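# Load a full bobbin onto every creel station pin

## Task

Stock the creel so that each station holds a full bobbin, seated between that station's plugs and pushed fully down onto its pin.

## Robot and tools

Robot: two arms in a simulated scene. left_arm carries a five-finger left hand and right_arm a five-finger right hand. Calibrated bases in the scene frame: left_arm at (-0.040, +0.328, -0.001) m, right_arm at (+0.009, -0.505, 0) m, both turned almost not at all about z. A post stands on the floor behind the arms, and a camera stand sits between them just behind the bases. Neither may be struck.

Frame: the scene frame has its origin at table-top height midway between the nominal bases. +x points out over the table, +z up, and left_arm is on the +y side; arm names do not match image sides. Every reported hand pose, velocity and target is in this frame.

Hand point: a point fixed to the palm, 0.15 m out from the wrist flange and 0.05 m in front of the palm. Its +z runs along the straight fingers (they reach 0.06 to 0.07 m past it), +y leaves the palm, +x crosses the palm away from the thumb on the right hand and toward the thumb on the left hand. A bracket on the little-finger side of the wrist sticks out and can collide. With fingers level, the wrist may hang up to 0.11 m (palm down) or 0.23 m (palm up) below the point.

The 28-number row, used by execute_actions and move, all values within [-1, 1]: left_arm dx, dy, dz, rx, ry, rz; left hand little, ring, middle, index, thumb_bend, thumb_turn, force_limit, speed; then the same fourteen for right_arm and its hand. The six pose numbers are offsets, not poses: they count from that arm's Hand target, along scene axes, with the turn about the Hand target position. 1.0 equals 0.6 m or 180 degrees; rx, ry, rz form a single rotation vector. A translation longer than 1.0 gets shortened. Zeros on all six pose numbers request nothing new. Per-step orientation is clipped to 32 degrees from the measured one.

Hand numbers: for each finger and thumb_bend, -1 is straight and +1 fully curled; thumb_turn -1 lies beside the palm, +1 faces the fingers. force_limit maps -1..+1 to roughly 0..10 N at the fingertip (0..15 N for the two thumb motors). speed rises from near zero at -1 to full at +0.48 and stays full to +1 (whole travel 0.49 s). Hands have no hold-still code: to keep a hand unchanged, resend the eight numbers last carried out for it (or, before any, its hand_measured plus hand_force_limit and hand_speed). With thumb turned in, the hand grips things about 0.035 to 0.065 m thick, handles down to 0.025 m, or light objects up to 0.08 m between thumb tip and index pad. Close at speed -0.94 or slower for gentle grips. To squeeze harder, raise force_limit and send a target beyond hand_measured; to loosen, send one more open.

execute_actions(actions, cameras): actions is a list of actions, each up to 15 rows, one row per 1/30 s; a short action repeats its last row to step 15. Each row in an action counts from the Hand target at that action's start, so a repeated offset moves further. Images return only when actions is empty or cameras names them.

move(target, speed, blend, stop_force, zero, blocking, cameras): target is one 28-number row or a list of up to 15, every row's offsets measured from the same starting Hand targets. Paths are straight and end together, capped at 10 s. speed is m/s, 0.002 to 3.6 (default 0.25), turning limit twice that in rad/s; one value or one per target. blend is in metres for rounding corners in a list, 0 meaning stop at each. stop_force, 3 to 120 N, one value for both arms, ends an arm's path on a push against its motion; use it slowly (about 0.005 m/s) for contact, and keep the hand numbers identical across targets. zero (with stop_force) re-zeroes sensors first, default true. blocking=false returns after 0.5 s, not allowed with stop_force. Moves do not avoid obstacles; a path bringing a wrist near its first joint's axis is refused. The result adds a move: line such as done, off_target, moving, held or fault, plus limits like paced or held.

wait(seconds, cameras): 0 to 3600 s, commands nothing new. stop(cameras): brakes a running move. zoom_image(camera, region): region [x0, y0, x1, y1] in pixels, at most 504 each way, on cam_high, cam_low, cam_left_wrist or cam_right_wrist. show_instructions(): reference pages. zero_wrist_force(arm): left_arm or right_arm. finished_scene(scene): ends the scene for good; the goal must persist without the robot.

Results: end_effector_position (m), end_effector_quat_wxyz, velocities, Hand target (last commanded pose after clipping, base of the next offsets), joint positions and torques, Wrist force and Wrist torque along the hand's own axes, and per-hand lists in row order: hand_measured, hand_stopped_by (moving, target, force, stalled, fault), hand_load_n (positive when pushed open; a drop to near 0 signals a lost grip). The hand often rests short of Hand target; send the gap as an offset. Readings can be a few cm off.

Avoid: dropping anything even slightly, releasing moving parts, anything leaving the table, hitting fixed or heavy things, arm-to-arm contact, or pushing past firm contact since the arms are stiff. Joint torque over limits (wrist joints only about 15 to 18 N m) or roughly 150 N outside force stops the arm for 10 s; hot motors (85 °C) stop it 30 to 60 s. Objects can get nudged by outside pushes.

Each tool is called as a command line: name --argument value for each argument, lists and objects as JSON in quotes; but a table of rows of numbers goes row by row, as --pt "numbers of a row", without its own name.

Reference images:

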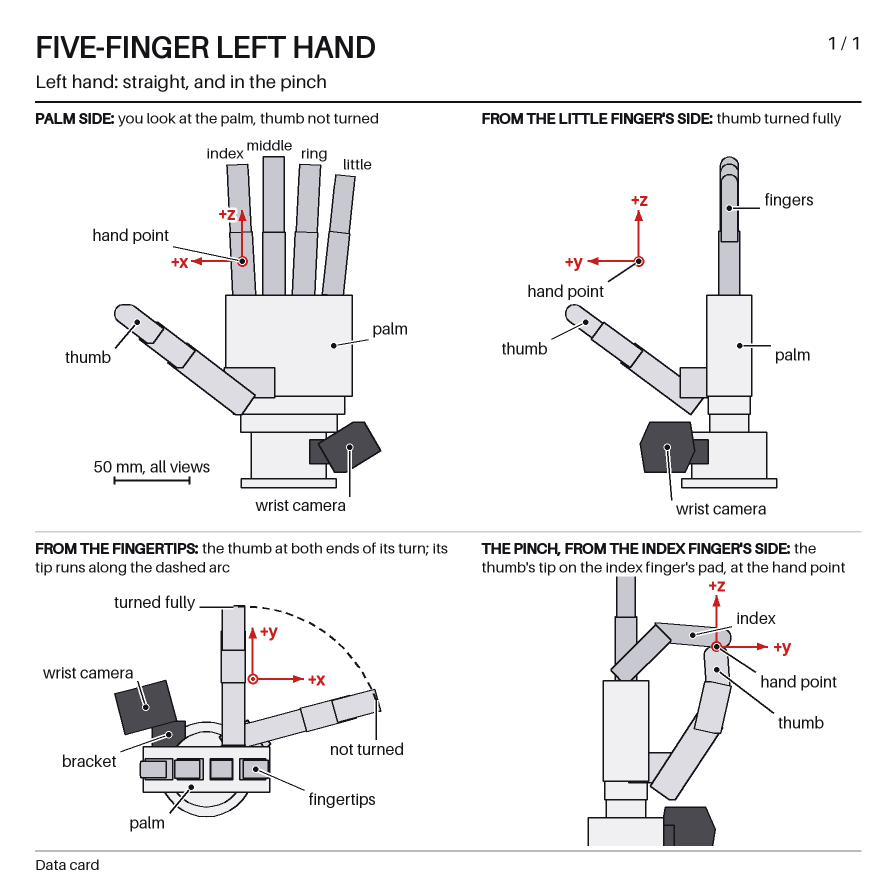

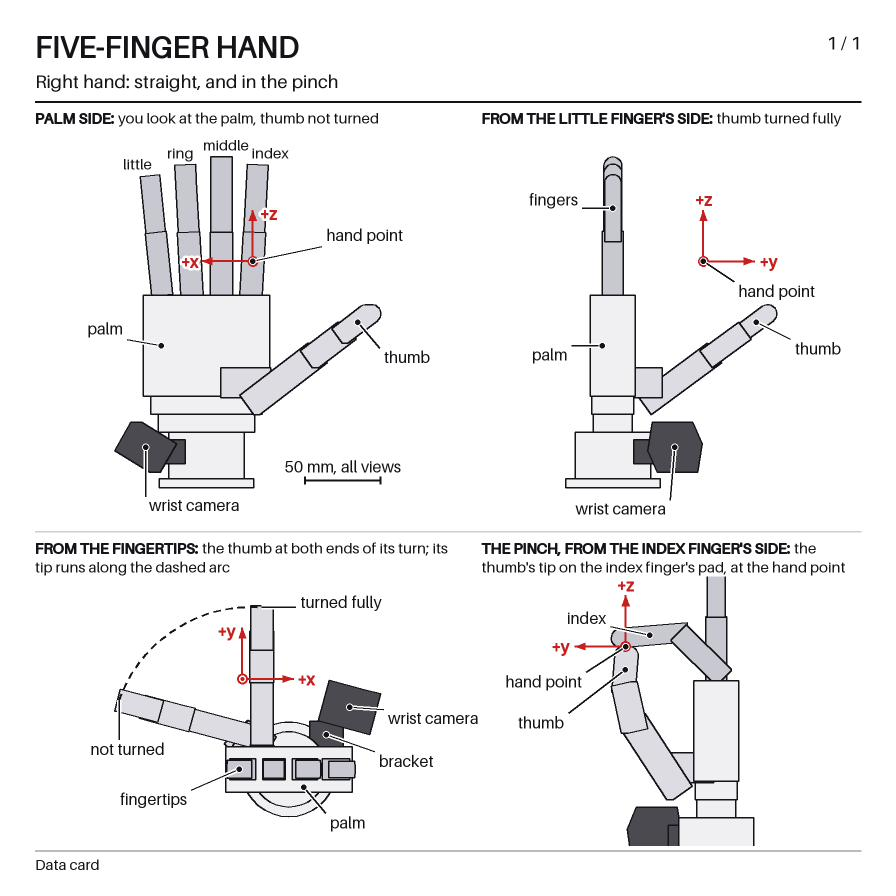

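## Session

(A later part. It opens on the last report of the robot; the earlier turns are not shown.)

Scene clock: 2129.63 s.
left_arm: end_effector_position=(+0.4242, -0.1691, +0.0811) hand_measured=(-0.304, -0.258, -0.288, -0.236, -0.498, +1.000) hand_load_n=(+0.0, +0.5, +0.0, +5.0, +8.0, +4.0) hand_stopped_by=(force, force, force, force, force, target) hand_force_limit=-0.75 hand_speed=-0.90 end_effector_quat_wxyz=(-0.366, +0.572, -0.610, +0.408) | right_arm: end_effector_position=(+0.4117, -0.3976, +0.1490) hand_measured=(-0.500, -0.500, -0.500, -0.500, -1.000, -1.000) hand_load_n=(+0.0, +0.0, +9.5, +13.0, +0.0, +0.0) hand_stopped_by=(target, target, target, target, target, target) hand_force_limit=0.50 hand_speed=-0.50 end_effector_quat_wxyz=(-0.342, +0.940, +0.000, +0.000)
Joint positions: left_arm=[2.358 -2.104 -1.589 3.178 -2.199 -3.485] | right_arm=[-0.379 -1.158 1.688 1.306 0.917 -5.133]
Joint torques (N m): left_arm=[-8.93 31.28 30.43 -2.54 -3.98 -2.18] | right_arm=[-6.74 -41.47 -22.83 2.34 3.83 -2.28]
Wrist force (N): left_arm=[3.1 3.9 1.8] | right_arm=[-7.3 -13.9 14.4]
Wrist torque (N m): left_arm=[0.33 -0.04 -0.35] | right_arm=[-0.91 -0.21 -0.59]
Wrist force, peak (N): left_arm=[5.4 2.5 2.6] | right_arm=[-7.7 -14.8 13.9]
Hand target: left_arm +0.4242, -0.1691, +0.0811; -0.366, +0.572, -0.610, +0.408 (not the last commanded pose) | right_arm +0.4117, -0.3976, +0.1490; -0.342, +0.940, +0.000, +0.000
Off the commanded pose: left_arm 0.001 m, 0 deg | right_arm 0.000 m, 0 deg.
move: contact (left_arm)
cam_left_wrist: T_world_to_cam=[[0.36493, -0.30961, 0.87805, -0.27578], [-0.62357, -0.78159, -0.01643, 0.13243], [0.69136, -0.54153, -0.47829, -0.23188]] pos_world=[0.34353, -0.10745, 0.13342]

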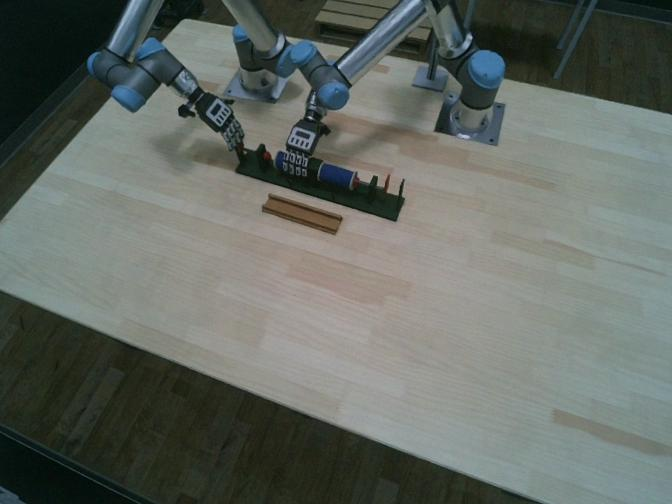

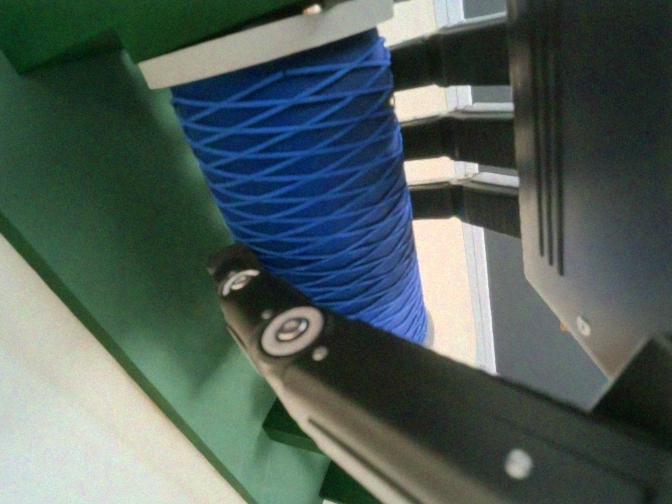

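move --target '[0,-0.005,0,0,0,0,0.1,0.1,0.1,0.1,0.1,1,-0.75,-0.9,0,0,0,0,0,0,-0.5,-0.5,-0.5,-0.5,-1,-1,0.5,-0.5]' --speed 0.01

move --target '[-0.0017,0.0008,0.0035,-0.0139,0,-0.0056,0.1,0.1,0.1,0.1,0.1,1,-0.75,-0.9,0,0,0,0,0,0,-0.5,-0.5,-0.5,-0.5,-1,-1,0.5,-0.5]' --speed 0.02 --cameras '["cam_high","cam_left_wrist"]'

zoom_image --camera "cam_left_wrist" --region '[120, 0, 420, 120]'

zoom_image --camera "cam_high" --region '[258, 136, 328, 186]'

Scene clock: 2179.17 s.
left_arm: end_effector_position=(+0.4242, -0.1722, +0.0811) hand_measured=(-0.304, -0.258, -0.288, -0.236, -0.498, +1.000) hand_load_n=(+0.5, +1.5, +0.0, +4.0, +8.5, +1.5) hand_stopped_by=(force, force, force, force, force, target) hand_force_limit=-0.75 hand_speed=-0.90 end_effector_quat_wxyz=(-0.366, +0.572, -0.610, +0.408) | right_arm: end_effector_position=(+0.4117, -0.3976, +0.1490) hand_measured=(-0.500, -0.500, -0.500, -0.500, -1.000, -1.000) hand_load_n=(+0.0, +0.0, +9.5, +13.0, -0.5, +0.0) hand_stopped_by=(target, target, target, target, target, target) hand_force_limit=0.50 hand_speed=-0.50 end_effector_quat_wxyz=(-0.342, +0.940, +0.000, +0.000)
Joint positions: left_arm=[2.354 -2.11 -1.579 3.173 -2.203 -3.487] | right_arm=[-0.379 -1.158 1.688 1.306 0.917 -5.133]
Joint torques (N m): left_arm=[-1.16 43.82 16 -0.51 -1.99 -1.6] | right_arm=[-8.17 -40.2 -21.86 2.39 4.21 -2.3]
Wrist force (N): left_arm=[-1.3 3.4 1.4] | right_arm=[-7.5 -14.4 14.0]
Wrist torque (N m): left_arm=[0.33 0.13 -0.29] | right_arm=[-0.94 -0.20 -0.59]
Wrist force, peak (N): left_arm=[3.3 4.2 1.6] | right_arm=[-7.7 -14.8 14.1]
Hand target: left_arm +0.4242, -0.1721, +0.0811; -0.366, +0.572, -0.610, +0.408 | right_arm +0.4117, -0.3976, +0.1490; -0.342, +0.940, +0.000, +0.000
Off the commanded pose: left_arm 0.000 m, 0 deg | right_arm 0.000 m, 0 deg.
move: done

Scene clock: 2180.60 s.
left_arm: end_effector_position=(+0.4232, -0.1716, +0.0832) hand_measured=(-0.304, -0.258, -0.288, -0.236, -0.498, +1.000) hand_load_n=(+0.5, +2.0, +0.0, +4.5, +7.5, +2.5) hand_stopped_by=(force, force, force, force, force, target) hand_force_limit=-0.75 hand_speed=-0.90 end_effector_quat_wxyz=(-0.350, +0.575, -0.606, +0.425) | right_arm: end_effector_position=(+0.4117, -0.3976, +0.1490) hand_measured=(-0.500, -0.500, -0.500, -0.500, -1.000, -1.000) hand_load_n=(+0.0, +0.0, +9.5, +12.5, +0.0, +0.0) hand_stopped_by=(target, target, target, target, target, target) hand_force_limit=0.50 hand_speed=-0.50 end_effector_quat_wxyz=(-0.342, +0.940, +0.000, +0.000)
Joint positions: left_arm=[2.369 -2.086 -1.617 3.21 -2.159 -3.501] | right_arm=[-0.379 -1.158 1.688 1.306 0.917 -5.133]
Joint torques (N m): left_arm=[0.88 31.23 24.78 -1.89 -2.32 -0.54] | right_arm=[-8.35 -41.57 -21.32 2.27 4.19 -2.49]
Wrist force (N): left_arm=[2.0 1.4 2.2] | right_arm=[-7.3 -14.3 14.0]
Wrist torque (N m): left_arm=[0.12 -0.01 -0.18] | right_arm=[-0.92 -0.22 -0.58]
Wrist force, peak (N): left_arm=[-0.9 3.8 1.8] | right_arm=[-7.6 -14.8 13.9]
Hand target: left_arm +0.4232, -0.1716, +0.0832; -0.350, +0.574, -0.606, +0.425 | right_arm +0.4117, -0.3976, +0.1490; -0.342, +0.940, +0.000, +0.000
Off the commanded pose: left_arm 0.000 m, 0 deg | right_arm 0.000 m, 0 deg.
move: done
cam_left_wrist: T_world_to_cam=[[0.35974, -0.27711, 0.89095, -0.27129], [-0.63728, -0.77043, 0.01769, 0.1348], [0.68151, -0.57415, -0.45375, -0.23498]] pos_world=[0.34364, -0.10624, 0.1327]

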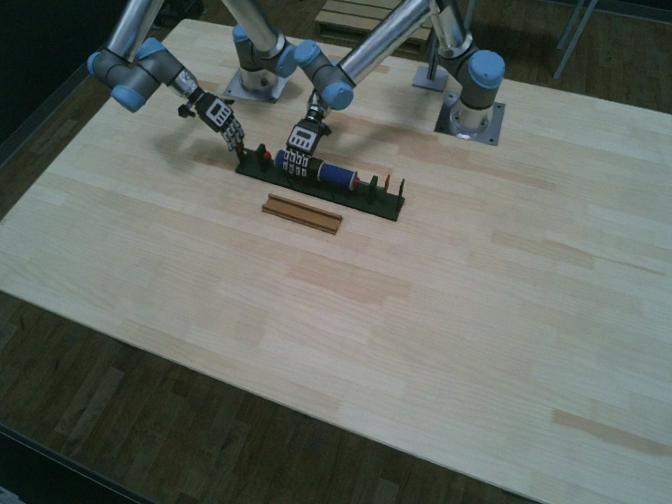

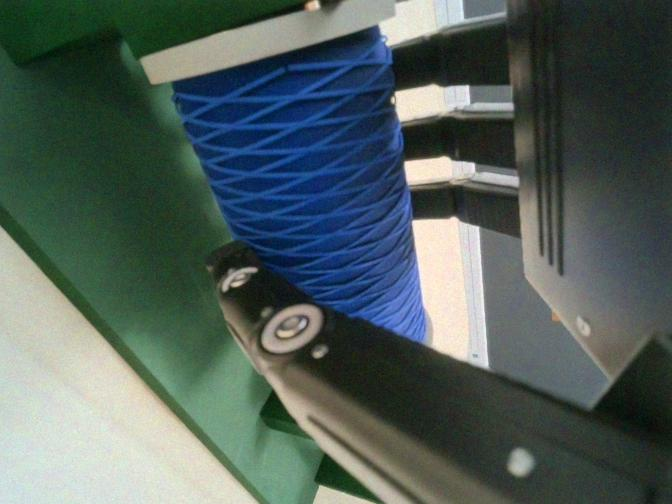

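Scaled by 1.680 from the camera's image (finer frame: 960x720).

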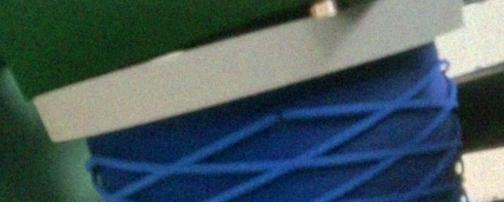

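Scaled by 7.200 from the camera's image (finer frame: 960x720).

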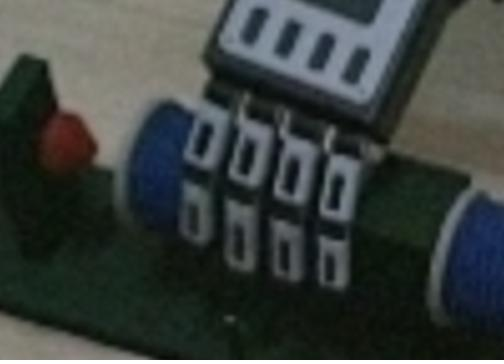

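zoom_image --camera "cam_left_wrist" --region '[90, 0, 250, 110]'

zoom_image --camera "cam_left_wrist" --region '[230, 0, 400, 60]'

Scaled by 3.150 from the camera's image (finer frame: 960x720).

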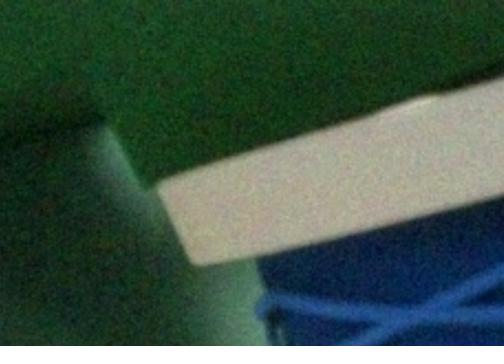

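Scaled by 2.965 from the camera's image (finer frame: 960x720).

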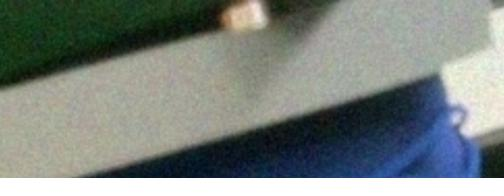

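zoom_image --camera "cam_high" --region '[335, 155, 375, 205]'

Scaled by 10.080 from the camera's image (finer frame: 960x720).

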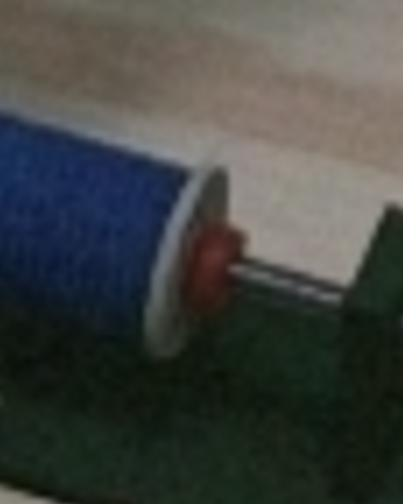

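move --target '[0.0003,0.01,0,0,0,0,0.1,0.1,0.1,0.1,0.1,1,-0.75,-0.9,0,0,0,0,0,0,-0.5,-0.5,-0.5,-0.5,-1,-1,0.5,-0.5]' --speed 0.006 --stop_force 5 --cameras '["cam_high","cam_left_wrist"]'

zoom_image --camera "cam_left_wrist" --region '[120, 0, 420, 120]'

Scene clock: 2228.50 s.
left_arm: end_effector_position=(+0.4233, -0.1682, +0.0832) hand_measured=(-0.304, -0.258, -0.288, -0.236, -0.498, +1.000) hand_load_n=(+0.0, +0.5, +0.0, +5.0, +7.5, +4.5) hand_stopped_by=(force, force, force, force, force, target) hand_force_limit=-0.75 hand_speed=-0.90 end_effector_quat_wxyz=(-0.350, +0.575, -0.606, +0.425) | right_arm: end_effector_position=(+0.4117, -0.3976, +0.1490) hand_measured=(-0.500, -0.500, -0.500, -0.500, -1.000, -1.000) hand_load_n=(+0.0, +0.0, +9.5, +12.5, +0.0, +0.0) hand_stopped_by=(target, target, target, target, target, target) hand_force_limit=0.50 hand_speed=-0.50 end_effector_quat_wxyz=(-0.342, +0.940, +0.000, +0.000)
Joint positions: left_arm=[2.374 -2.08 -1.627 3.215 -2.155 -3.498] | right_arm=[-0.379 -1.158 1.688 1.306 0.917 -5.133]
Joint torques (N m): left_arm=[-7.76 30.33 29.58 -2.48 -4.04 -2.12] | right_arm=[-9.69 -40.52 -21.26 2.4 4.2 -2.3]
Wrist force (N): left_arm=[3.2 3.1 1.7] | right_arm=[-7.4 -14.0 14.3]
Wrist torque (N m): left_arm=[0.21 0.00 -0.25] | right_arm=[-0.91 -0.20 -0.59]
Wrist force, peak (N): left_arm=[5.6 2.1 2.9] | right_arm=[-7.7 -14.9 14.0]
Hand target: left_arm +0.4233, -0.1682, +0.0832; -0.350, +0.575, -0.606, +0.425 (not the last commanded pose) | right_arm +0.4117, -0.3976, +0.1490; -0.342, +0.940, +0.000, +0.000
Off the commanded pose: left_arm 0.003 m, 0 deg | right_arm 0.000 m, 0 deg.
move: contact (left_arm)
cam_left_wrist: T_world_to_cam=[[0.35976, -0.27729, 0.89089, -0.27049], [-0.63722, -0.77048, 0.01752, 0.13748], [0.68156, -0.57399, -0.45388, -0.23304]] pos_world=[0.34374, -0.10284, 0.1328]

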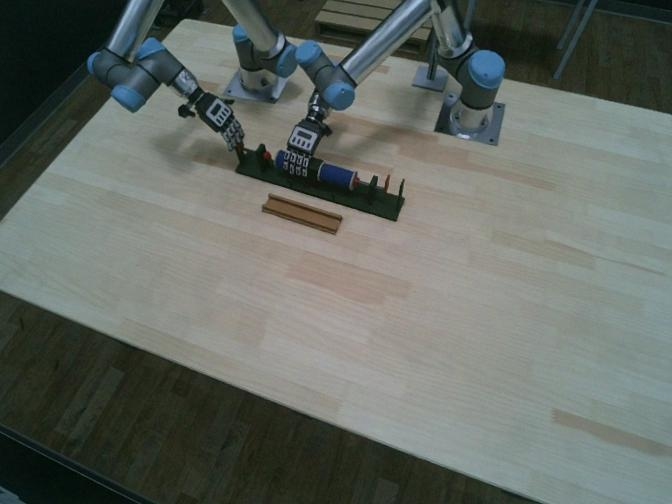

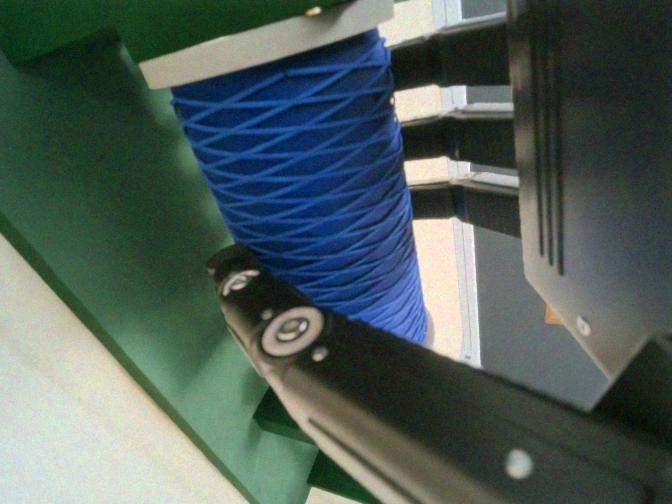

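Scaled by 1.680 from the camera's image (finer frame: 960x720).

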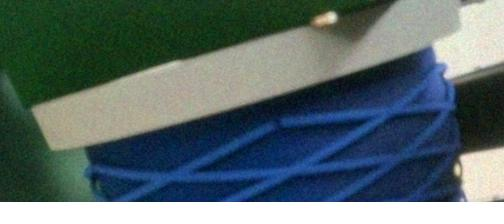

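move --pt "0 -0.0033 0 0 0 0 0.1 0.1 0.1 0.1 0.1 1 -0.75 -0.9 0 0 0 0 0 0 -0.5 -0.5 -0.5 -0.5 -1 -1 0.5 -0.5" --pt "-0.0004 -0.0033 -0.0006 -0.0004 -0.0111 0 0.1 0.1 0.1 0.1 0.1 1 -0.75 -0.9 0 0 0 0 0 0 -0.5 -0.5 -0.5 -0.5 -1 -1 0.5 -0.5" --speed 0.02

move --target '[0.0003,0.01,0,0,0,0,0.1,0.1,0.1,0.1,0.1,1,-0.75,-0.9,0,0,0,0,0,0,-0.5,-0.5,-0.5,-0.5,-1,-1,0.5,-0.5]' --speed 0.006 --stop_force 5 --cameras '["cam_left_wrist"]'

zoom_image --camera "cam_left_wrist" --region '[120, 0, 420, 120]'

Scene clock: 2244.57 s.
left_arm: end_effector_position=(+0.4230, -0.1701, +0.0828) hand_measured=(-0.304, -0.258, -0.288, -0.236, -0.498, +1.000) hand_load_n=(+1.0, +2.5, +0.0, +4.5, +7.5, +2.0) hand_stopped_by=(force, force, force, force, force, target) hand_force_limit=-0.75 hand_speed=-0.90 end_effector_quat_wxyz=(-0.360, +0.567, -0.599, +0.435) end_effector_velocity=(-0.001, +0.000, +0.000) end_effector_angular_velocity=(+0.003, +0.003, +0.000) | right_arm: end_effector_position=(+0.4117, -0.3976, +0.1490) hand_measured=(-0.500, -0.500, -0.500, -0.500, -1.000, -1.000) hand_load_n=(+0.0, +0.0, +9.5, +13.0, +0.0, +0.0) hand_stopped_by=(target, target, target, target, target, target) hand_force_limit=0.50 hand_speed=-0.50 end_effector_quat_wxyz=(-0.342, +0.940, +0.000, +0.000)
Joint positions: left_arm=[2.364 -2.078 -1.647 3.27 -2.175 -3.479] | right_arm=[-0.379 -1.158 1.688 1.306 0.917 -5.133]
Joint velocities: left_arm=[0 0 0.002 -0.007 0 0] | right_arm=[within noise]
Joint torques (N m): left_arm=[-2.74 38.44 22.86 -1.95 -0.27 -0.45] | right_arm=[-10.29 -42.71 -20.59 2.38 4.22 -2.43]
Wrist force (N): left_arm=[0.6 -0.5 2.7] | right_arm=[-7.2 -14.2 14.3]
Wrist torque (N m): left_arm=[-0.05 0.12 -0.12] | right_arm=[-0.94 -0.23 -0.59]
Wrist force, peak (N): left_arm=[3.1 3.8 1.9] | right_arm=[-7.6 -14.8 14.1]
Hand target: left_arm +0.4230, -0.1702, +0.0828; -0.360, +0.567, -0.599, +0.435 | right_arm +0.4117, -0.3976, +0.1490; -0.342, +0.940, +0.000, +0.000
Off the commanded pose: left_arm 0.000 m, 0 deg | right_arm 0.000 m, 0 deg.
move: done

Scene clock: 2245.93 s.
left_arm: end_effector_position=(+0.4231, -0.1680, +0.0828) hand_measured=(-0.304, -0.258, -0.288, -0.236, -0.498, +1.000) hand_load_n=(+0.0, +0.5, +0.0, +5.5, +7.5, +3.5) hand_stopped_by=(force, force, force, force, force, target) hand_force_limit=-0.75 hand_speed=-0.90 end_effector_quat_wxyz=(-0.360, +0.567, -0.599, +0.435) | right_arm: end_effector_position=(+0.4117, -0.3976, +0.1490) hand_measured=(-0.500, -0.500, -0.500, -0.500, -1.000, -1.000) hand_load_n=(+0.0, +0.0, +9.5, +12.5, +0.0, +0.0) hand_stopped_by=(target, target, target, target, target, target) hand_force_limit=0.50 hand_speed=-0.50 end_effector_quat_wxyz=(-0.342, +0.940, +0.000, +0.000)
Joint positions: left_arm=[2.367 -2.074 -1.654 3.274 -2.172 -3.477] | right_arm=[-0.379 -1.158 1.688 1.306 0.917 -5.133]
Joint torques (N m): left_arm=[-8.64 29.59 28.91 -2.56 -4.09 -2.18] | right_arm=[-9.99 -41.98 -21.11 2.24 4.16 -2.44]
Wrist force (N): left_arm=[3.3 2.5 1.9] | right_arm=[-7.5 -14.7 13.9]
Wrist torque (N m): left_arm=[0.21 0.05 -0.34] | right_arm=[-0.96 -0.21 -0.60]
Wrist force, peak (N): left_arm=[5.7 2.5 3.2] | right_arm=[-7.6 -14.8 14.0]
Hand target: left_arm +0.4231, -0.1680, +0.0828; -0.360, +0.567, -0.599, +0.435 (not the last commanded pose) | right_arm +0.4117, -0.3976, +0.1490; -0.342, +0.940, +0.000, +0.000
Off the commanded pose: left_arm 0.004 m, 0 deg | right_arm 0.000 m, 0 deg.
move: contact (left_arm)
cam_left_wrist: T_world_to_cam=[[0.32843, -0.27612, 0.90327, -0.25756], [-0.63746, -0.77047, -0.00374, 0.13932], [0.69698, -0.57457, -0.42906, -0.24168]] pos_world=[0.34185, -0.10264, 0.12947]

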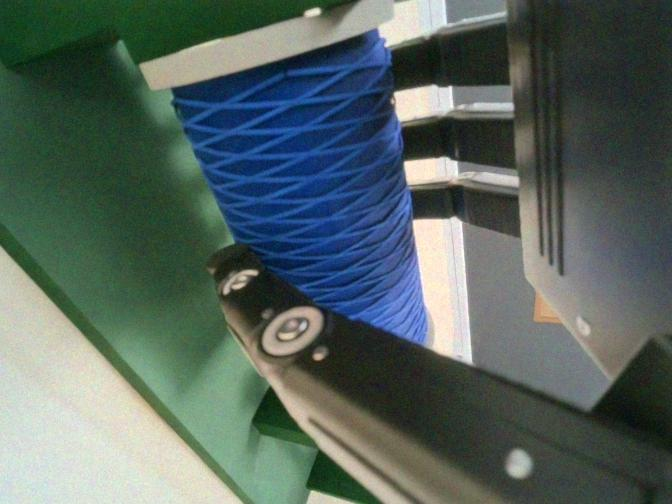

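Scaled by 1.680 from the camera's image (finer frame: 960x720).

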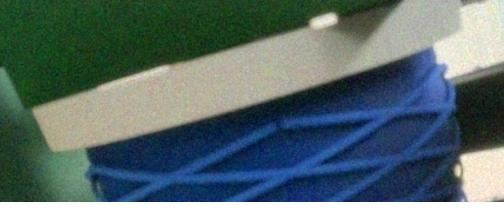

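move --target '[-0.0008,0.0008,-0.0012,-0.0008,-0.0222,0,0.1,0.1,0.1,0.1,0.1,1,-0.75,-0.9,0,0,0,0,0,0,-0.5,-0.5,-0.5,-0.5,-1,-1,0.5,-0.5]' --speed 0.012

move --target '[0.0003,0.01,0,0,0,0,0.1,0.1,0.1,0.1,0.1,1,-0.75,-0.9,0,0,0,0,0,0,-0.5,-0.5,-0.5,-0.5,-1,-1,0.5,-0.5]' --speed 0.006 --stop_force 5 --zero false --cameras '["cam_left_wrist"]'

zoom_image --camera "cam_left_wrist" --region '[120, 0, 420, 120]'

Scene clock: 2264.93 s.
left_arm: end_effector_position=(+0.4226, -0.1675, +0.0821) hand_measured=(-0.304, -0.258, -0.288, -0.236, -0.498, +1.000) hand_load_n=(+0.0, +1.0, +0.0, +6.0, +6.5, +5.0) hand_stopped_by=(force, force, force, force, force, target) hand_force_limit=-0.75 hand_speed=-0.90 end_effector_quat_wxyz=(-0.380, +0.552, -0.586, +0.455) | right_arm: end_effector_position=(+0.4117, -0.3976, +0.1490) hand_measured=(-0.500, -0.500, -0.500, -0.500, -1.000, -1.000) hand_load_n=(+0.0, -0.5, +9.5, +12.5, +0.0, +0.0) hand_stopped_by=(target, target, target, target, target, target) hand_force_limit=0.50 hand_speed=-0.50 end_effector_quat_wxyz=(-0.342, +0.940, +0.000, +0.000)
Joint positions: left_arm=[2.354 -2.066 -1.706 3.396 -2.203 -3.431] | right_arm=[-0.379 -1.158 1.688 1.306 0.917 -5.133]
Joint torques (N m): left_arm=[-4.44 40.48 13.26 -2.77 -3.22 1.25] | right_arm=[-10.12 -40.84 -20.53 2.26 4.19 -2.32]
Wrist force (N): left_arm=[6.4 0.6 2.9] | right_arm=[-7.7 -14.7 13.8]
Wrist torque (N m): left_arm=[0.06 -0.10 -0.23] | right_arm=[-0.95 -0.19 -0.60]
Wrist force, peak (N): left_arm=[6.8 0.9 3.2] | right_arm=[-7.7 -14.8 14.1]
Hand target: left_arm +0.4226, -0.1675, +0.0821; -0.380, +0.552, -0.586, +0.455 | right_arm +0.4117, -0.3976, +0.1490; -0.342, +0.940, +0.000, +0.000
Off the commanded pose: left_arm 0.000 m, 0 deg | right_arm 0.000 m, 0 deg.
move: done

Scene clock: 2265.47 s.
left_arm: end_effector_position=(+0.4226, -0.1675, +0.0821) hand_measured=(-0.304, -0.258, -0.288, -0.236, -0.498, +1.000) hand_load_n=(+0.0, +1.0, +0.0, +6.5, +6.5, +5.0) hand_stopped_by=(force, force, force, force, force, target) hand_force_limit=-0.75 hand_speed=-0.90 end_effector_quat_wxyz=(-0.380, +0.552, -0.586, +0.455) | right_arm: end_effector_position=(+0.4117, -0.3976, +0.1490) hand_measured=(-0.500, -0.500, -0.500, -0.500, -1.000, -1.000) hand_load_n=(+0.0, +0.0, +9.5, +12.5, +0.0, +0.0) hand_stopped_by=(target, target, target, target, target, target) hand_force_limit=0.50 hand_speed=-0.50 end_effector_quat_wxyz=(-0.342, +0.940, +0.000, +0.000)
Joint positions: left_arm=[2.354 -2.066 -1.706 3.396 -2.203 -3.431] | right_arm=[-0.379 -1.158 1.688 1.306 0.917 -5.133]
Joint torques (N m): left_arm=[-4.24 39.51 11.63 1.7 -2.71 0.69] | right_arm=[-9.07 -41.61 -20.27 2.34 4.28 -2.18]
Wrist force (N): left_arm=[6.5 0.8 3.2] | right_arm=[-7.4 -14.6 14.1]
Wrist torque (N m): left_arm=[0.05 -0.08 -0.23] | right_arm=[-0.96 -0.23 -0.59]
Wrist force, peak (N): left_arm=[6.5 1.4 3.4] | right_arm=[-7.6 -14.7 14.0]
Hand target: left_arm +0.4226, -0.1675, +0.0821; -0.380, +0.552, -0.586, +0.455 (not the last commanded pose) | right_arm +0.4117, -0.3976, +0.1490; -0.342, +0.940, +0.000, +0.000
Off the commanded pose: left_arm 0.006 m, 0 deg | right_arm 0.000 m, 0 deg.
move: contact (left_arm)
cam_left_wrist: T_world_to_cam=[[0.26456, -0.27389, 0.92466, -0.23101], [-0.63575, -0.7705, -0.04633, 0.14211], [0.72514, -0.5756, -0.37797, -0.25759]] pos_world=[0.33826, -0.10204, 0.12283]

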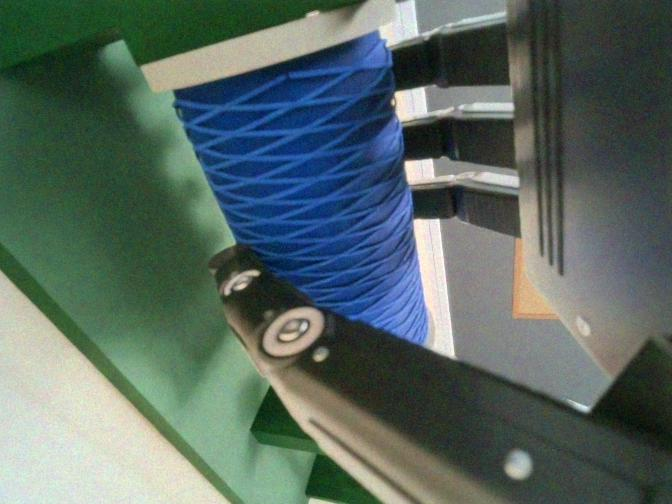

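Scaled by 1.680 from the camera's image (finer frame: 960x720).

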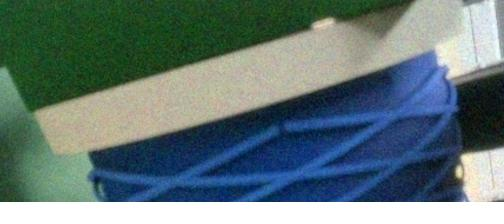

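execute_actions --actions '[]' --cameras '["cam_right_wrist","cam_high"]'

zoom_image --camera "cam_right_wrist" --region '[150, 0, 400, 190]'

Scene clock: 2278.53 s.
left_arm: end_effector_position=(+0.4226, -0.1675, +0.0821) hand_measured=(-0.304, -0.258, -0.288, -0.236, -0.498, +1.000) hand_load_n=(+0.0, +1.0, +0.0, +6.5, +6.5, +4.5) hand_stopped_by=(force, force, force, force, force, target) hand_force_limit=-0.75 hand_speed=-0.90 end_effector_quat_wxyz=(-0.380, +0.552, -0.586, +0.455) | right_arm: end_effector_position=(+0.4117, -0.3976, +0.1490) hand_measured=(-0.500, -0.500, -0.500, -0.500, -1.000, -1.000) hand_load_n=(+0.0, +0.0, +9.5, +12.5, +0.0, +0.0) hand_stopped_by=(target, target, target, target, target, target) hand_force_limit=0.50 hand_speed=-0.50 end_effector_quat_wxyz=(-0.342, +0.940, +0.000, +0.000)
Joint positions: left_arm=[2.354 -2.066 -1.706 3.396 -2.203 -3.431] | right_arm=[-0.379 -1.158 1.688 1.306 0.917 -5.133]
Joint velocities: within noise
Joint torques (N m): left_arm=[-4.67 29.84 12.11 1.62 -3.15 0.34] | right_arm=[-9.24 -41.2 -20.49 2.31 4.24 -2.34]
Wrist force (N): left_arm=[6.5 0.8 3.5] | right_arm=[-7.3 -14.3 14.0]
Wrist torque (N m): left_arm=[0.02 -0.08 -0.22] | right_arm=[-0.94 -0.21 -0.59]
Wrist force, peak (N): left_arm=[6.8 1.0 3.8] | right_arm=[-7.5 -14.9 14.1]
Hand target: left_arm +0.4226, -0.1675, +0.0821; -0.380, +0.552, -0.586, +0.455 (not the last commanded pose) | right_arm +0.4117, -0.3976, +0.1490; -0.342, +0.940, +0.000, +0.000
Off the commanded pose: left_arm 0.006 m, 0 deg | right_arm 0.000 m, 0 deg.
camera_calibration:
cam_right_wrist: T_world_to_cam=[[0.22125, -0.7602, -0.61085, -0.30056], [-0.81721, -0.48634, 0.30926, 0.09054], [-0.53218, 0.43077, -0.72885, 0.61708]] pos_world=[0.46889, -0.45027, 0.23816]
Images, in order (width x height): cam_high 672x504, cam_right_wrist 672x504.

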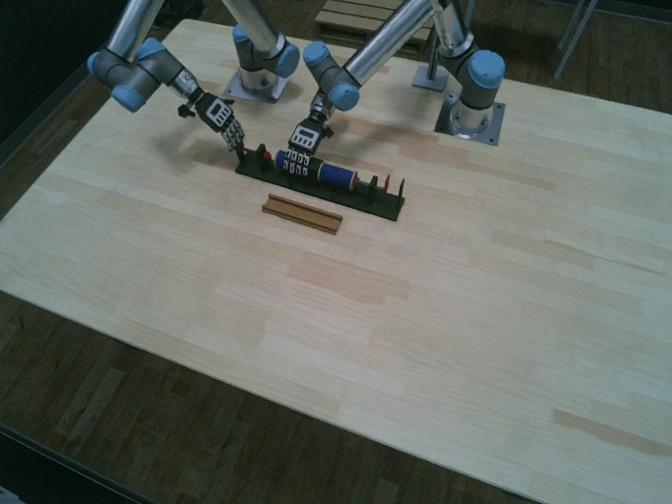

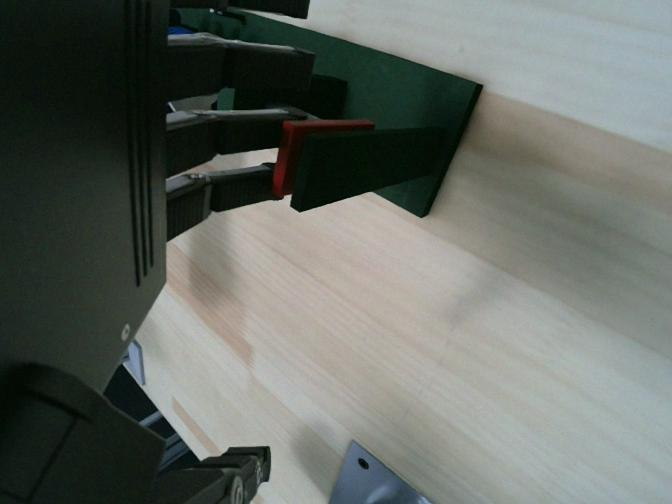

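Scaled by 2.016 from the camera's image (finer frame: 960x720).

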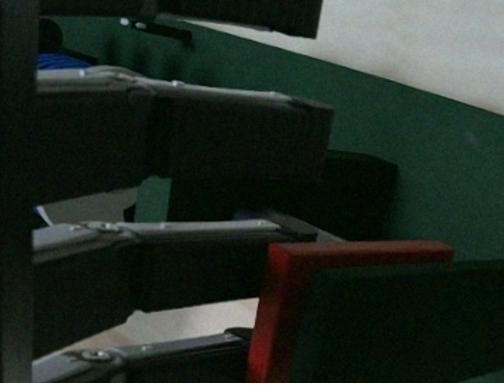

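move --target '[0.002,0,0.002,0,0,0,0.1,0.1,0.1,0.1,0.1,1,-0.75,-0.9,0,0,0,0,0,0,-0.5,-0.5,-0.5,-0.5,-1,-1,0.5,-0.5]' --speed 0.012

Scene clock: 2301.17 s.
left_arm: end_effector_position=(+0.4238, -0.1675, +0.0833) hand_measured=(-0.304, -0.258, -0.288, -0.236, -0.498, +1.000) hand_load_n=(+0.0, +0.0, +0.0, +5.0, +8.5, +5.0) hand_stopped_by=(force, force, force, force, force, target) hand_force_limit=-0.75 hand_speed=-0.90 end_effector_quat_wxyz=(-0.380, +0.552, -0.586, +0.455) | right_arm: end_effector_position=(+0.4117, -0.3976, +0.1490) hand_measured=(-0.500, -0.500, -0.500, -0.500, -1.000, -1.000) hand_load_n=(+0.0, +0.0, +9.5, +13.0, +0.0, +0.0) hand_stopped_by=(target, target, target, target, target, target) hand_force_limit=0.50 hand_speed=-0.50 end_effector_quat_wxyz=(-0.342, +0.940, +0.000, +0.000)
Joint positions: left_arm=[2.355 -2.065 -1.703 3.393 -2.201 -3.43] | right_arm=[-0.379 -1.158 1.688 1.306 0.917 -5.133]
Joint torques (N m): left_arm=[9.52 44.44 17.13 1.95 -0.22 2.64] | right_arm=[-9.51 -42.24 -20.01 2.25 4.23 -2.35]
Wrist force (N): left_arm=[3.9 5.4 2.1] | right_arm=[-7.3 -14.3 14.2]
Wrist torque (N m): left_arm=[0.39 0.06 -0.42] | right_arm=[-0.94 -0.23 -0.59]
Wrist force, peak (N): left_arm=[6.9 0.9 3.6] | right_arm=[-7.6 -14.9 14.1]
Hand target: left_arm +0.4238, -0.1675, +0.0833; -0.380, +0.552, -0.586, +0.455 | right_arm +0.4117, -0.3976, +0.1490; -0.342, +0.940, +0.000, +0.000
Off the commanded pose: left_arm 0.000 m, 0 deg | right_arm 0.000 m, 0 deg.
move: done

move --target '[-0.0008,0,-0.0018,-0.0007,-0.0194,0,0.1,0.1,0.1,0.1,0.1,1,-0.75,-0.9,0,0,0,0,0,0,-0.5,-0.5,-0.5,-0.5,-1,-1,0.5,-0.5]' --speed 0.012 --cameras '["cam_left_wrist"]'

zoom_image --camera "cam_left_wrist" --region '[120, 0, 420, 120]'

Scene clock: 2313.83 s.
left_arm: end_effector_position=(+0.4233, -0.1675, +0.0822) hand_measured=(-0.304, -0.258, -0.288, -0.236, -0.498, +1.000) hand_load_n=(+0.0, +0.5, +0.0, +6.5, +6.5, +4.5) hand_stopped_by=(force, force, force, force, force, target) hand_force_limit=-0.75 hand_speed=-0.90 end_effector_quat_wxyz=(-0.397, +0.538, -0.573, +0.473) end_effector_velocity=(-0.001, +0.001, -0.002) end_effector_angular_velocity=(+0.005, +0.004, +0.001) | right_arm: end_effector_position=(+0.4117, -0.3976, +0.1490) hand_measured=(-0.500, -0.500, -0.500, -0.500, -1.000, -1.000) hand_load_n=(+0.5, +0.0, +9.5, +13.0, +0.0, +0.0) hand_stopped_by=(target, target, target, target, target, target) hand_force_limit=0.50 hand_speed=-0.50 end_effector_quat_wxyz=(-0.342, +0.940, +0.000, +0.000)
Joint positions: left_arm=[2.344 -2.062 -1.748 3.506 -2.226 -3.385] | right_arm=[-0.379 -1.158 1.688 1.306 0.917 -5.133]
Joint velocities: left_arm=[0.001 -0.001 -0.001 -0.005 0 0.001] | right_arm=[within noise]
Joint torques (N m): left_arm=[-4.2 42.09 13.18 -1.98 -3.15 1.02] | right_arm=[-10.7 -41.19 -19.7 2.47 4.21 -2.41]
Wrist force (N): left_arm=[5.0 2.5 3.0] | right_arm=[-7.3 -14.5 14.2]
Wrist torque (N m): left_arm=[0.19 0.02 -0.29] | right_arm=[-0.96 -0.23 -0.59]
Wrist force, peak (N): left_arm=[5.0 5.6 2.6] | right_arm=[-7.7 -14.9 14.0]
Hand target: left_arm +0.4233, -0.1675, +0.0822; -0.397, +0.538, -0.573, +0.473 | right_arm +0.4117, -0.3976, +0.1490; -0.342, +0.940, +0.000, +0.000
Off the commanded pose: left_arm 0.000 m, 0 deg | right_arm 0.000 m, 0 deg.
move: done
cam_left_wrist: T_world_to_cam=[[0.20747, -0.27188, 0.9397, -0.20806], [-0.6318, -0.77062, -0.08347, 0.14397], [0.74685, -0.57639, -0.33165, -0.2712]] pos_world=[0.33667, -0.10194, 0.11759]

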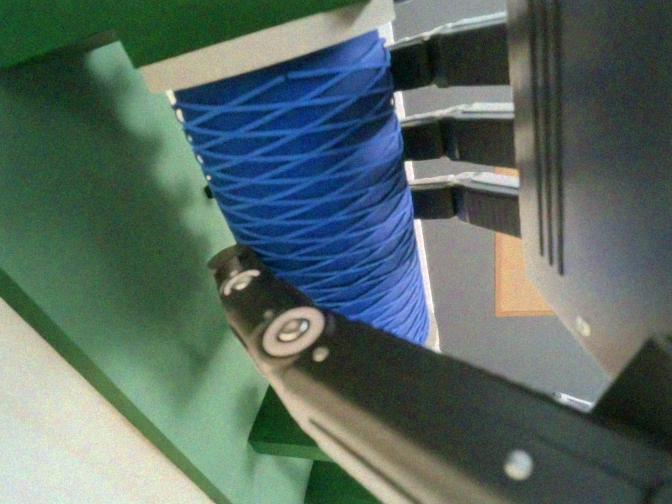

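Scaled by 1.680 from the camera's image (finer frame: 960x720).

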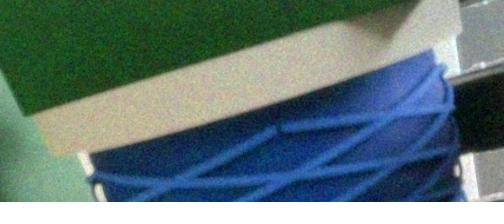

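move --target '[0.0016,0,0.0024,0.0016,0.0444,0,0.1,0.1,0.1,0.1,0.1,1,-0.75,-0.9,0,0,0,0,0,0,-0.5,-0.5,-0.5,-0.5,-1,-1,0.5,-0.5]' --speed 0.015 --cameras '["cam_left_wrist"]'

zoom_image --camera "cam_left_wrist" --region '[120, 0, 420, 120]'

Scene clock: 2332.80 s.
left_arm: end_effector_position=(+0.4243, -0.1676, +0.0837) hand_measured=(-0.304, -0.258, -0.288, -0.236, -0.498, +1.000) hand_load_n=(+0.0, -0.5, +0.0, +5.5, +8.0, +4.5) hand_stopped_by=(force, force, force, force, force, target) hand_force_limit=-0.75 hand_speed=-0.90 end_effector_quat_wxyz=(-0.358, +0.569, -0.601, +0.432) end_effector_velocity=(+0.001, -0.001, +0.001) end_effector_angular_velocity=(-0.004, -0.004, +0.000) | right_arm: end_effector_position=(+0.4117, -0.3976, +0.1490) hand_measured=(-0.500, -0.500, -0.500, -0.500, -1.000, -1.000) hand_load_n=(+0.0, +0.0, +9.5, +12.5, +0.0, +0.0) hand_stopped_by=(target, target, target, target, target, target) hand_force_limit=0.50 hand_speed=-0.50 end_effector_quat_wxyz=(-0.342, +0.940, +0.000, +0.000)
Joint positions: left_arm=[2.371 -2.075 -1.646 3.257 -2.165 -3.481] | right_arm=[-0.379 -1.158 1.688 1.306 0.917 -5.133]
Joint velocities: left_arm=[0 0 0 0.005 0 0] | right_arm=[within noise]
Joint torques (N m): left_arm=[8.11 33.88 14.79 2.1 -0.95 0.23] | right_arm=[-9.4 -41.66 -20 2.36 4.15 -2.27]
Wrist force (N): left_arm=[4.0 4.9 2.8] | right_arm=[-7.2 -14.1 14.2]
Wrist torque (N m): left_arm=[0.29 0.04 -0.27] | right_arm=[-0.93 -0.22 -0.59]
Wrist force, peak (N): left_arm=[4.4 6.0 2.8] | right_arm=[-7.7 -14.9 14.0]
Hand target: left_arm +0.4243, -0.1675, +0.0837; -0.358, +0.569, -0.601, +0.432 | right_arm +0.4117, -0.3976, +0.1490; -0.342, +0.940, +0.000, +0.000
Off the commanded pose: left_arm 0.000 m, 0 deg | right_arm 0.000 m, 0 deg.
move: done
cam_left_wrist: T_world_to_cam=[[0.33644, -0.27635, 0.90024, -0.26181], [-0.63748, -0.77047, 0.00172, 0.13994], [0.69313, -0.57446, -0.43538, -0.23972]] pos_world=[0.34345, -0.10224, 0.13108]

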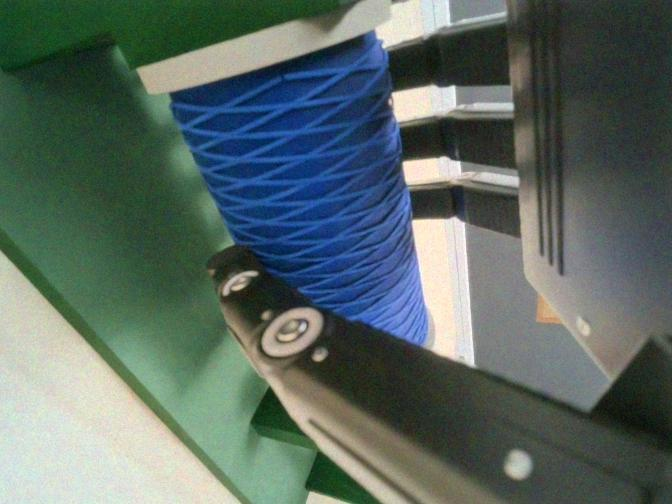

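Scaled by 1.680 from the camera's image (finer frame: 960x720).

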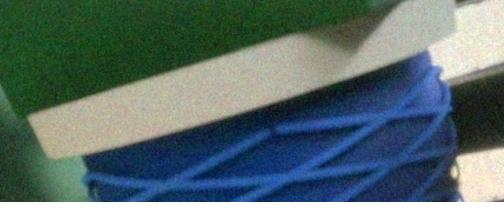

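zoom_image --camera "cam_left_wrist" --region '[230, 0, 400, 60]'

zoom_image --camera "cam_left_wrist" --region '[100, 20, 260, 110]'

Scaled by 2.965 from the camera's image (finer frame: 960x720).

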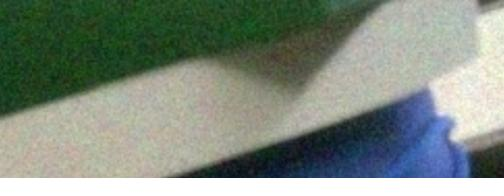

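Scaled by 3.150 from the camera's image (finer frame: 960x720).

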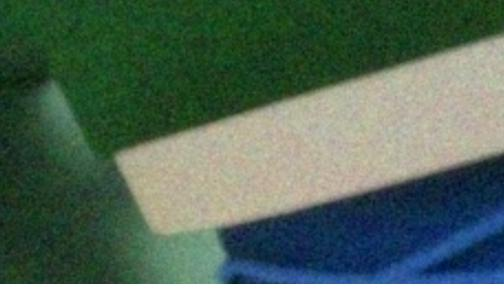

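execute_actions --actions '[]' --cameras '["cam_high"]'

zoom_image --camera "cam_high" --region '[255, 138, 315, 183]'

zoom_image --camera "cam_high" --region '[305, 150, 375, 200]'

Scene clock: 2378.10 s.
left_arm: end_effector_position=(+0.4243, -0.1675, +0.0837) hand_measured=(-0.304, -0.258, -0.288, -0.236, -0.498, +1.000) hand_load_n=(+0.0, +0.0, +0.0, +5.5, +8.0, +4.5) hand_stopped_by=(force, force, force, force, force, target) hand_force_limit=-0.75 hand_speed=-0.90 end_effector_quat_wxyz=(-0.358, +0.569, -0.601, +0.432) | right_arm: end_effector_position=(+0.4117, -0.3976, +0.1490) hand_measured=(-0.500, -0.500, -0.500, -0.500, -1.000, -1.000) hand_load_n=(+0.0, +0.0, +9.5, +12.5, +0.0, +0.0) hand_stopped_by=(target, target, target, target, target, target) hand_force_limit=0.50 hand_speed=-0.50 end_effector_quat_wxyz=(-0.342, +0.940, +0.000, +0.000)
Joint positions: left_arm=[2.371 -2.075 -1.646 3.258 -2.166 -3.481] | right_arm=[-0.379 -1.158 1.688 1.306 0.917 -5.133]
Joint velocities: within noise
Joint torques (N m): left_arm=[-7.35 44.02 3.99 0.22 -3.58 2.94] | right_arm=[-10.22 -41.45 -17.71 2.44 3.93 -2.27]
Wrist force (N): left_arm=[4.3 3.4 1.8] | right_arm=[-7.5 -14.8 13.9]
Wrist torque (N m): left_arm=[0.21 -0.03 -0.24] | right_arm=[-0.97 -0.22 -0.59]
Wrist force, peak (N): left_arm=[4.2 4.8 2.8] | right_arm=[-7.7 -14.9 14.0]
Hand target: left_arm +0.4243, -0.1675, +0.0837; -0.358, +0.569, -0.601, +0.432 | right_arm +0.4117, -0.3976, +0.1490; -0.342, +0.940, +0.000, +0.000
Off the commanded pose: left_arm 0.000 m, 0 deg | right_arm 0.000 m, 0 deg.
Images, in order (width x height): cam_high 672x504.

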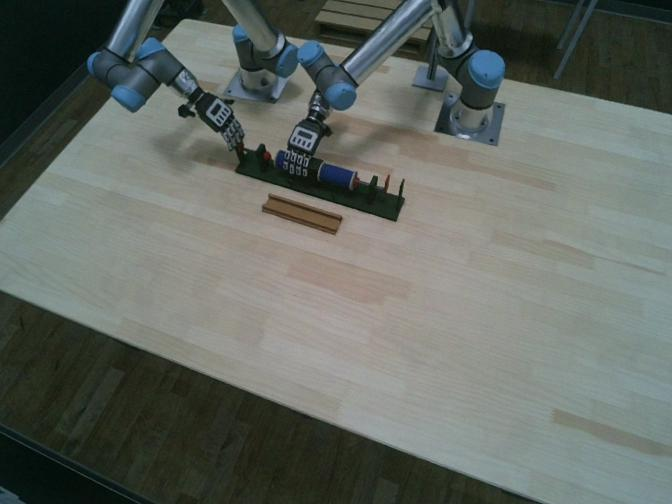

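Scaled by 8.400 from the camera's image (finer frame: 960x720).

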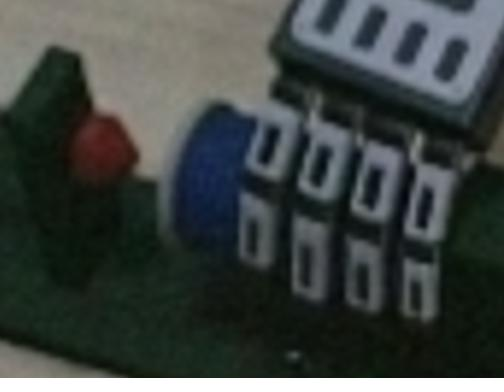

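Scaled by 7.200 from the camera's image (finer frame: 960x720).

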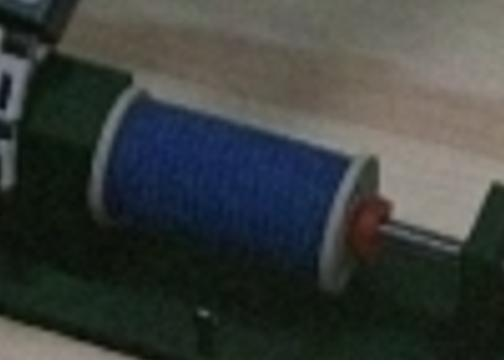

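move --target '[0,0,0,0,0,0,0.1,0.1,0.1,0.1,0.1,1,-0.75,-0.9,0,0.035,0,0,0,0,-0.5,-0.5,-0.5,-0.5,-1,-1,0.5,-0.5]' --speed 0.015 --cameras '["cam_high","cam_left_wrist","cam_right_wrist"]'

zoom_image --camera "cam_high" --region '[235, 130, 325, 190]'

Scene clock: 2419.53 s.
left_arm: end_effector_position=(+0.4243, -0.1675, +0.0837) hand_measured=(-0.304, -0.258, -0.288, -0.236, -0.498, +1.000) hand_load_n=(+0.0, +0.0, +0.0, +5.5, +8.0, +4.5) hand_stopped_by=(force, force, force, force, force, target) hand_force_limit=-0.75 hand_speed=-0.90 end_effector_quat_wxyz=(-0.358, +0.569, -0.601, +0.432) | right_arm: end_effector_position=(+0.4117, -0.3765, +0.1490) hand_measured=(-0.500, -0.500, -0.500, -0.500, -1.000, -1.000) hand_load_n=(+0.0, +0.0, +5.5, +10.0, -0.5, +0.0) hand_stopped_by=(target, target, target, target, target, target) hand_force_limit=0.50 hand_speed=-0.50 end_effector_quat_wxyz=(-0.342, +0.940, +0.000, +0.000) end_effector_velocity=(+0.001, -0.001, +0.000) end_effector_angular_velocity=(+0.001, -0.004, +0.001)
Joint positions: left_arm=[2.371 -2.075 -1.646 3.258 -2.166 -3.481] | right_arm=[-0.33 -1.16 1.681 1.278 0.905 -5.073]
Joint velocities: left_arm=[within noise] | right_arm=[-0.003 0 0 -0.001 -0.001 -0.005]
Joint torques (N m): left_arm=[-8.19 44.38 3.4 -0.66 -3.34 3.07] | right_arm=[-10.76 -42.45 -18.34 2.24 -0.72 -1.99]
Wrist force (N): left_arm=[4.1 4.2 2.1] | right_arm=[-0.7 -9.8 9.3]
Wrist torque (N m): left_arm=[0.28 -0.02 -0.27] | right_arm=[-0.54 -0.25 -0.32]
Wrist force, peak (N): left_arm=[4.3 4.3 2.6] | right_arm=[-7.8 -14.9 13.9]
Hand target: left_arm +0.4243, -0.1675, +0.0837; -0.358, +0.569, -0.601, +0.432 | right_arm +0.4117, -0.3766, +0.1490; -0.342, +0.940, +0.000, +0.000
Off the commanded pose: left_arm 0.000 m, 0 deg | right_arm 0.000 m, 0 deg.
move: done
cam_left_wrist: T_world_to_cam=[[0.33624, -0.27642, 0.9003, -0.26175], [-0.63749, -0.77045, 0.00153, 0.13997], [0.69321, -0.57445, -0.43527, -0.23976]] pos_world=[0.34345, -0.10224, 0.13108]
cam_right_wrist: T_world_to_cam=[[0.22128, -0.76025, -0.61079, -0.28457], [-0.81727, -0.48628, 0.30918, 0.10088], [-0.53207, 0.43076, -0.72893, 0.60795]] pos_world=[0.46889, -0.42917, 0.23816]

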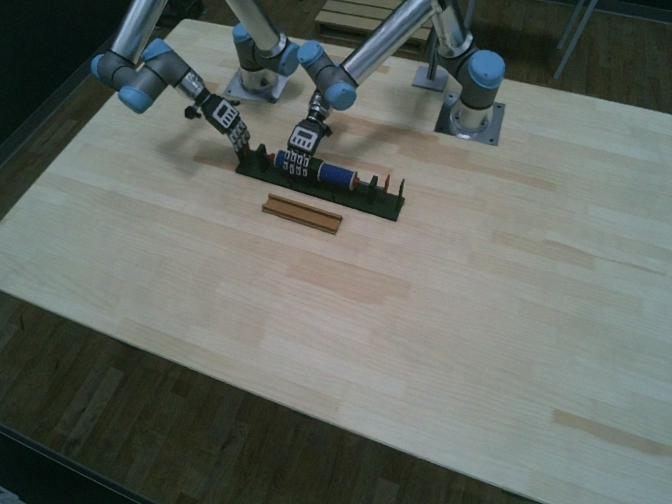

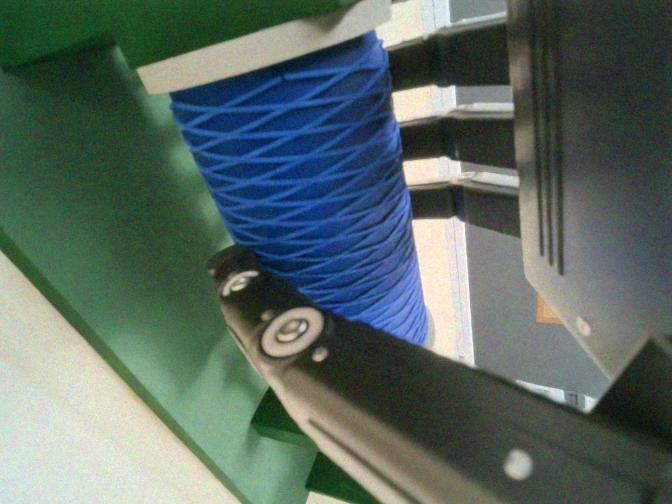

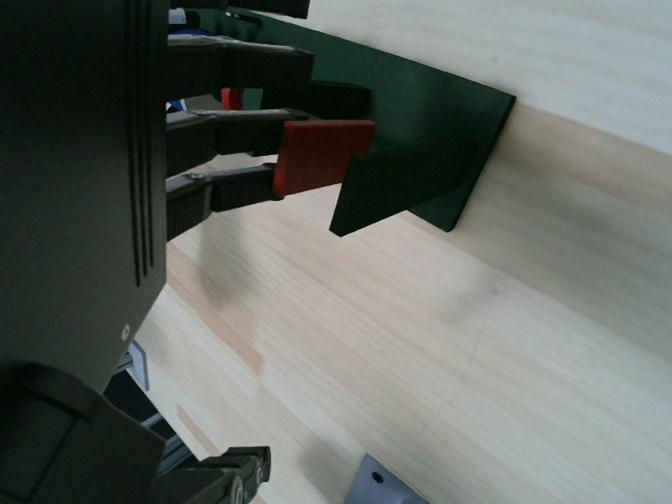

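Scaled by 5.600 from the camera's image (finer frame: 960x720).

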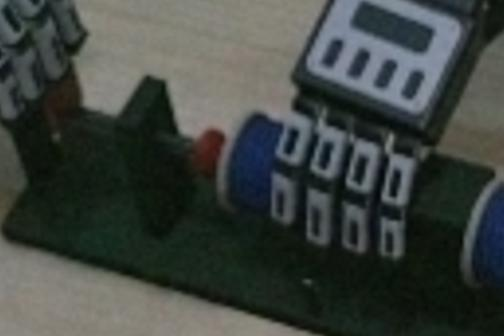

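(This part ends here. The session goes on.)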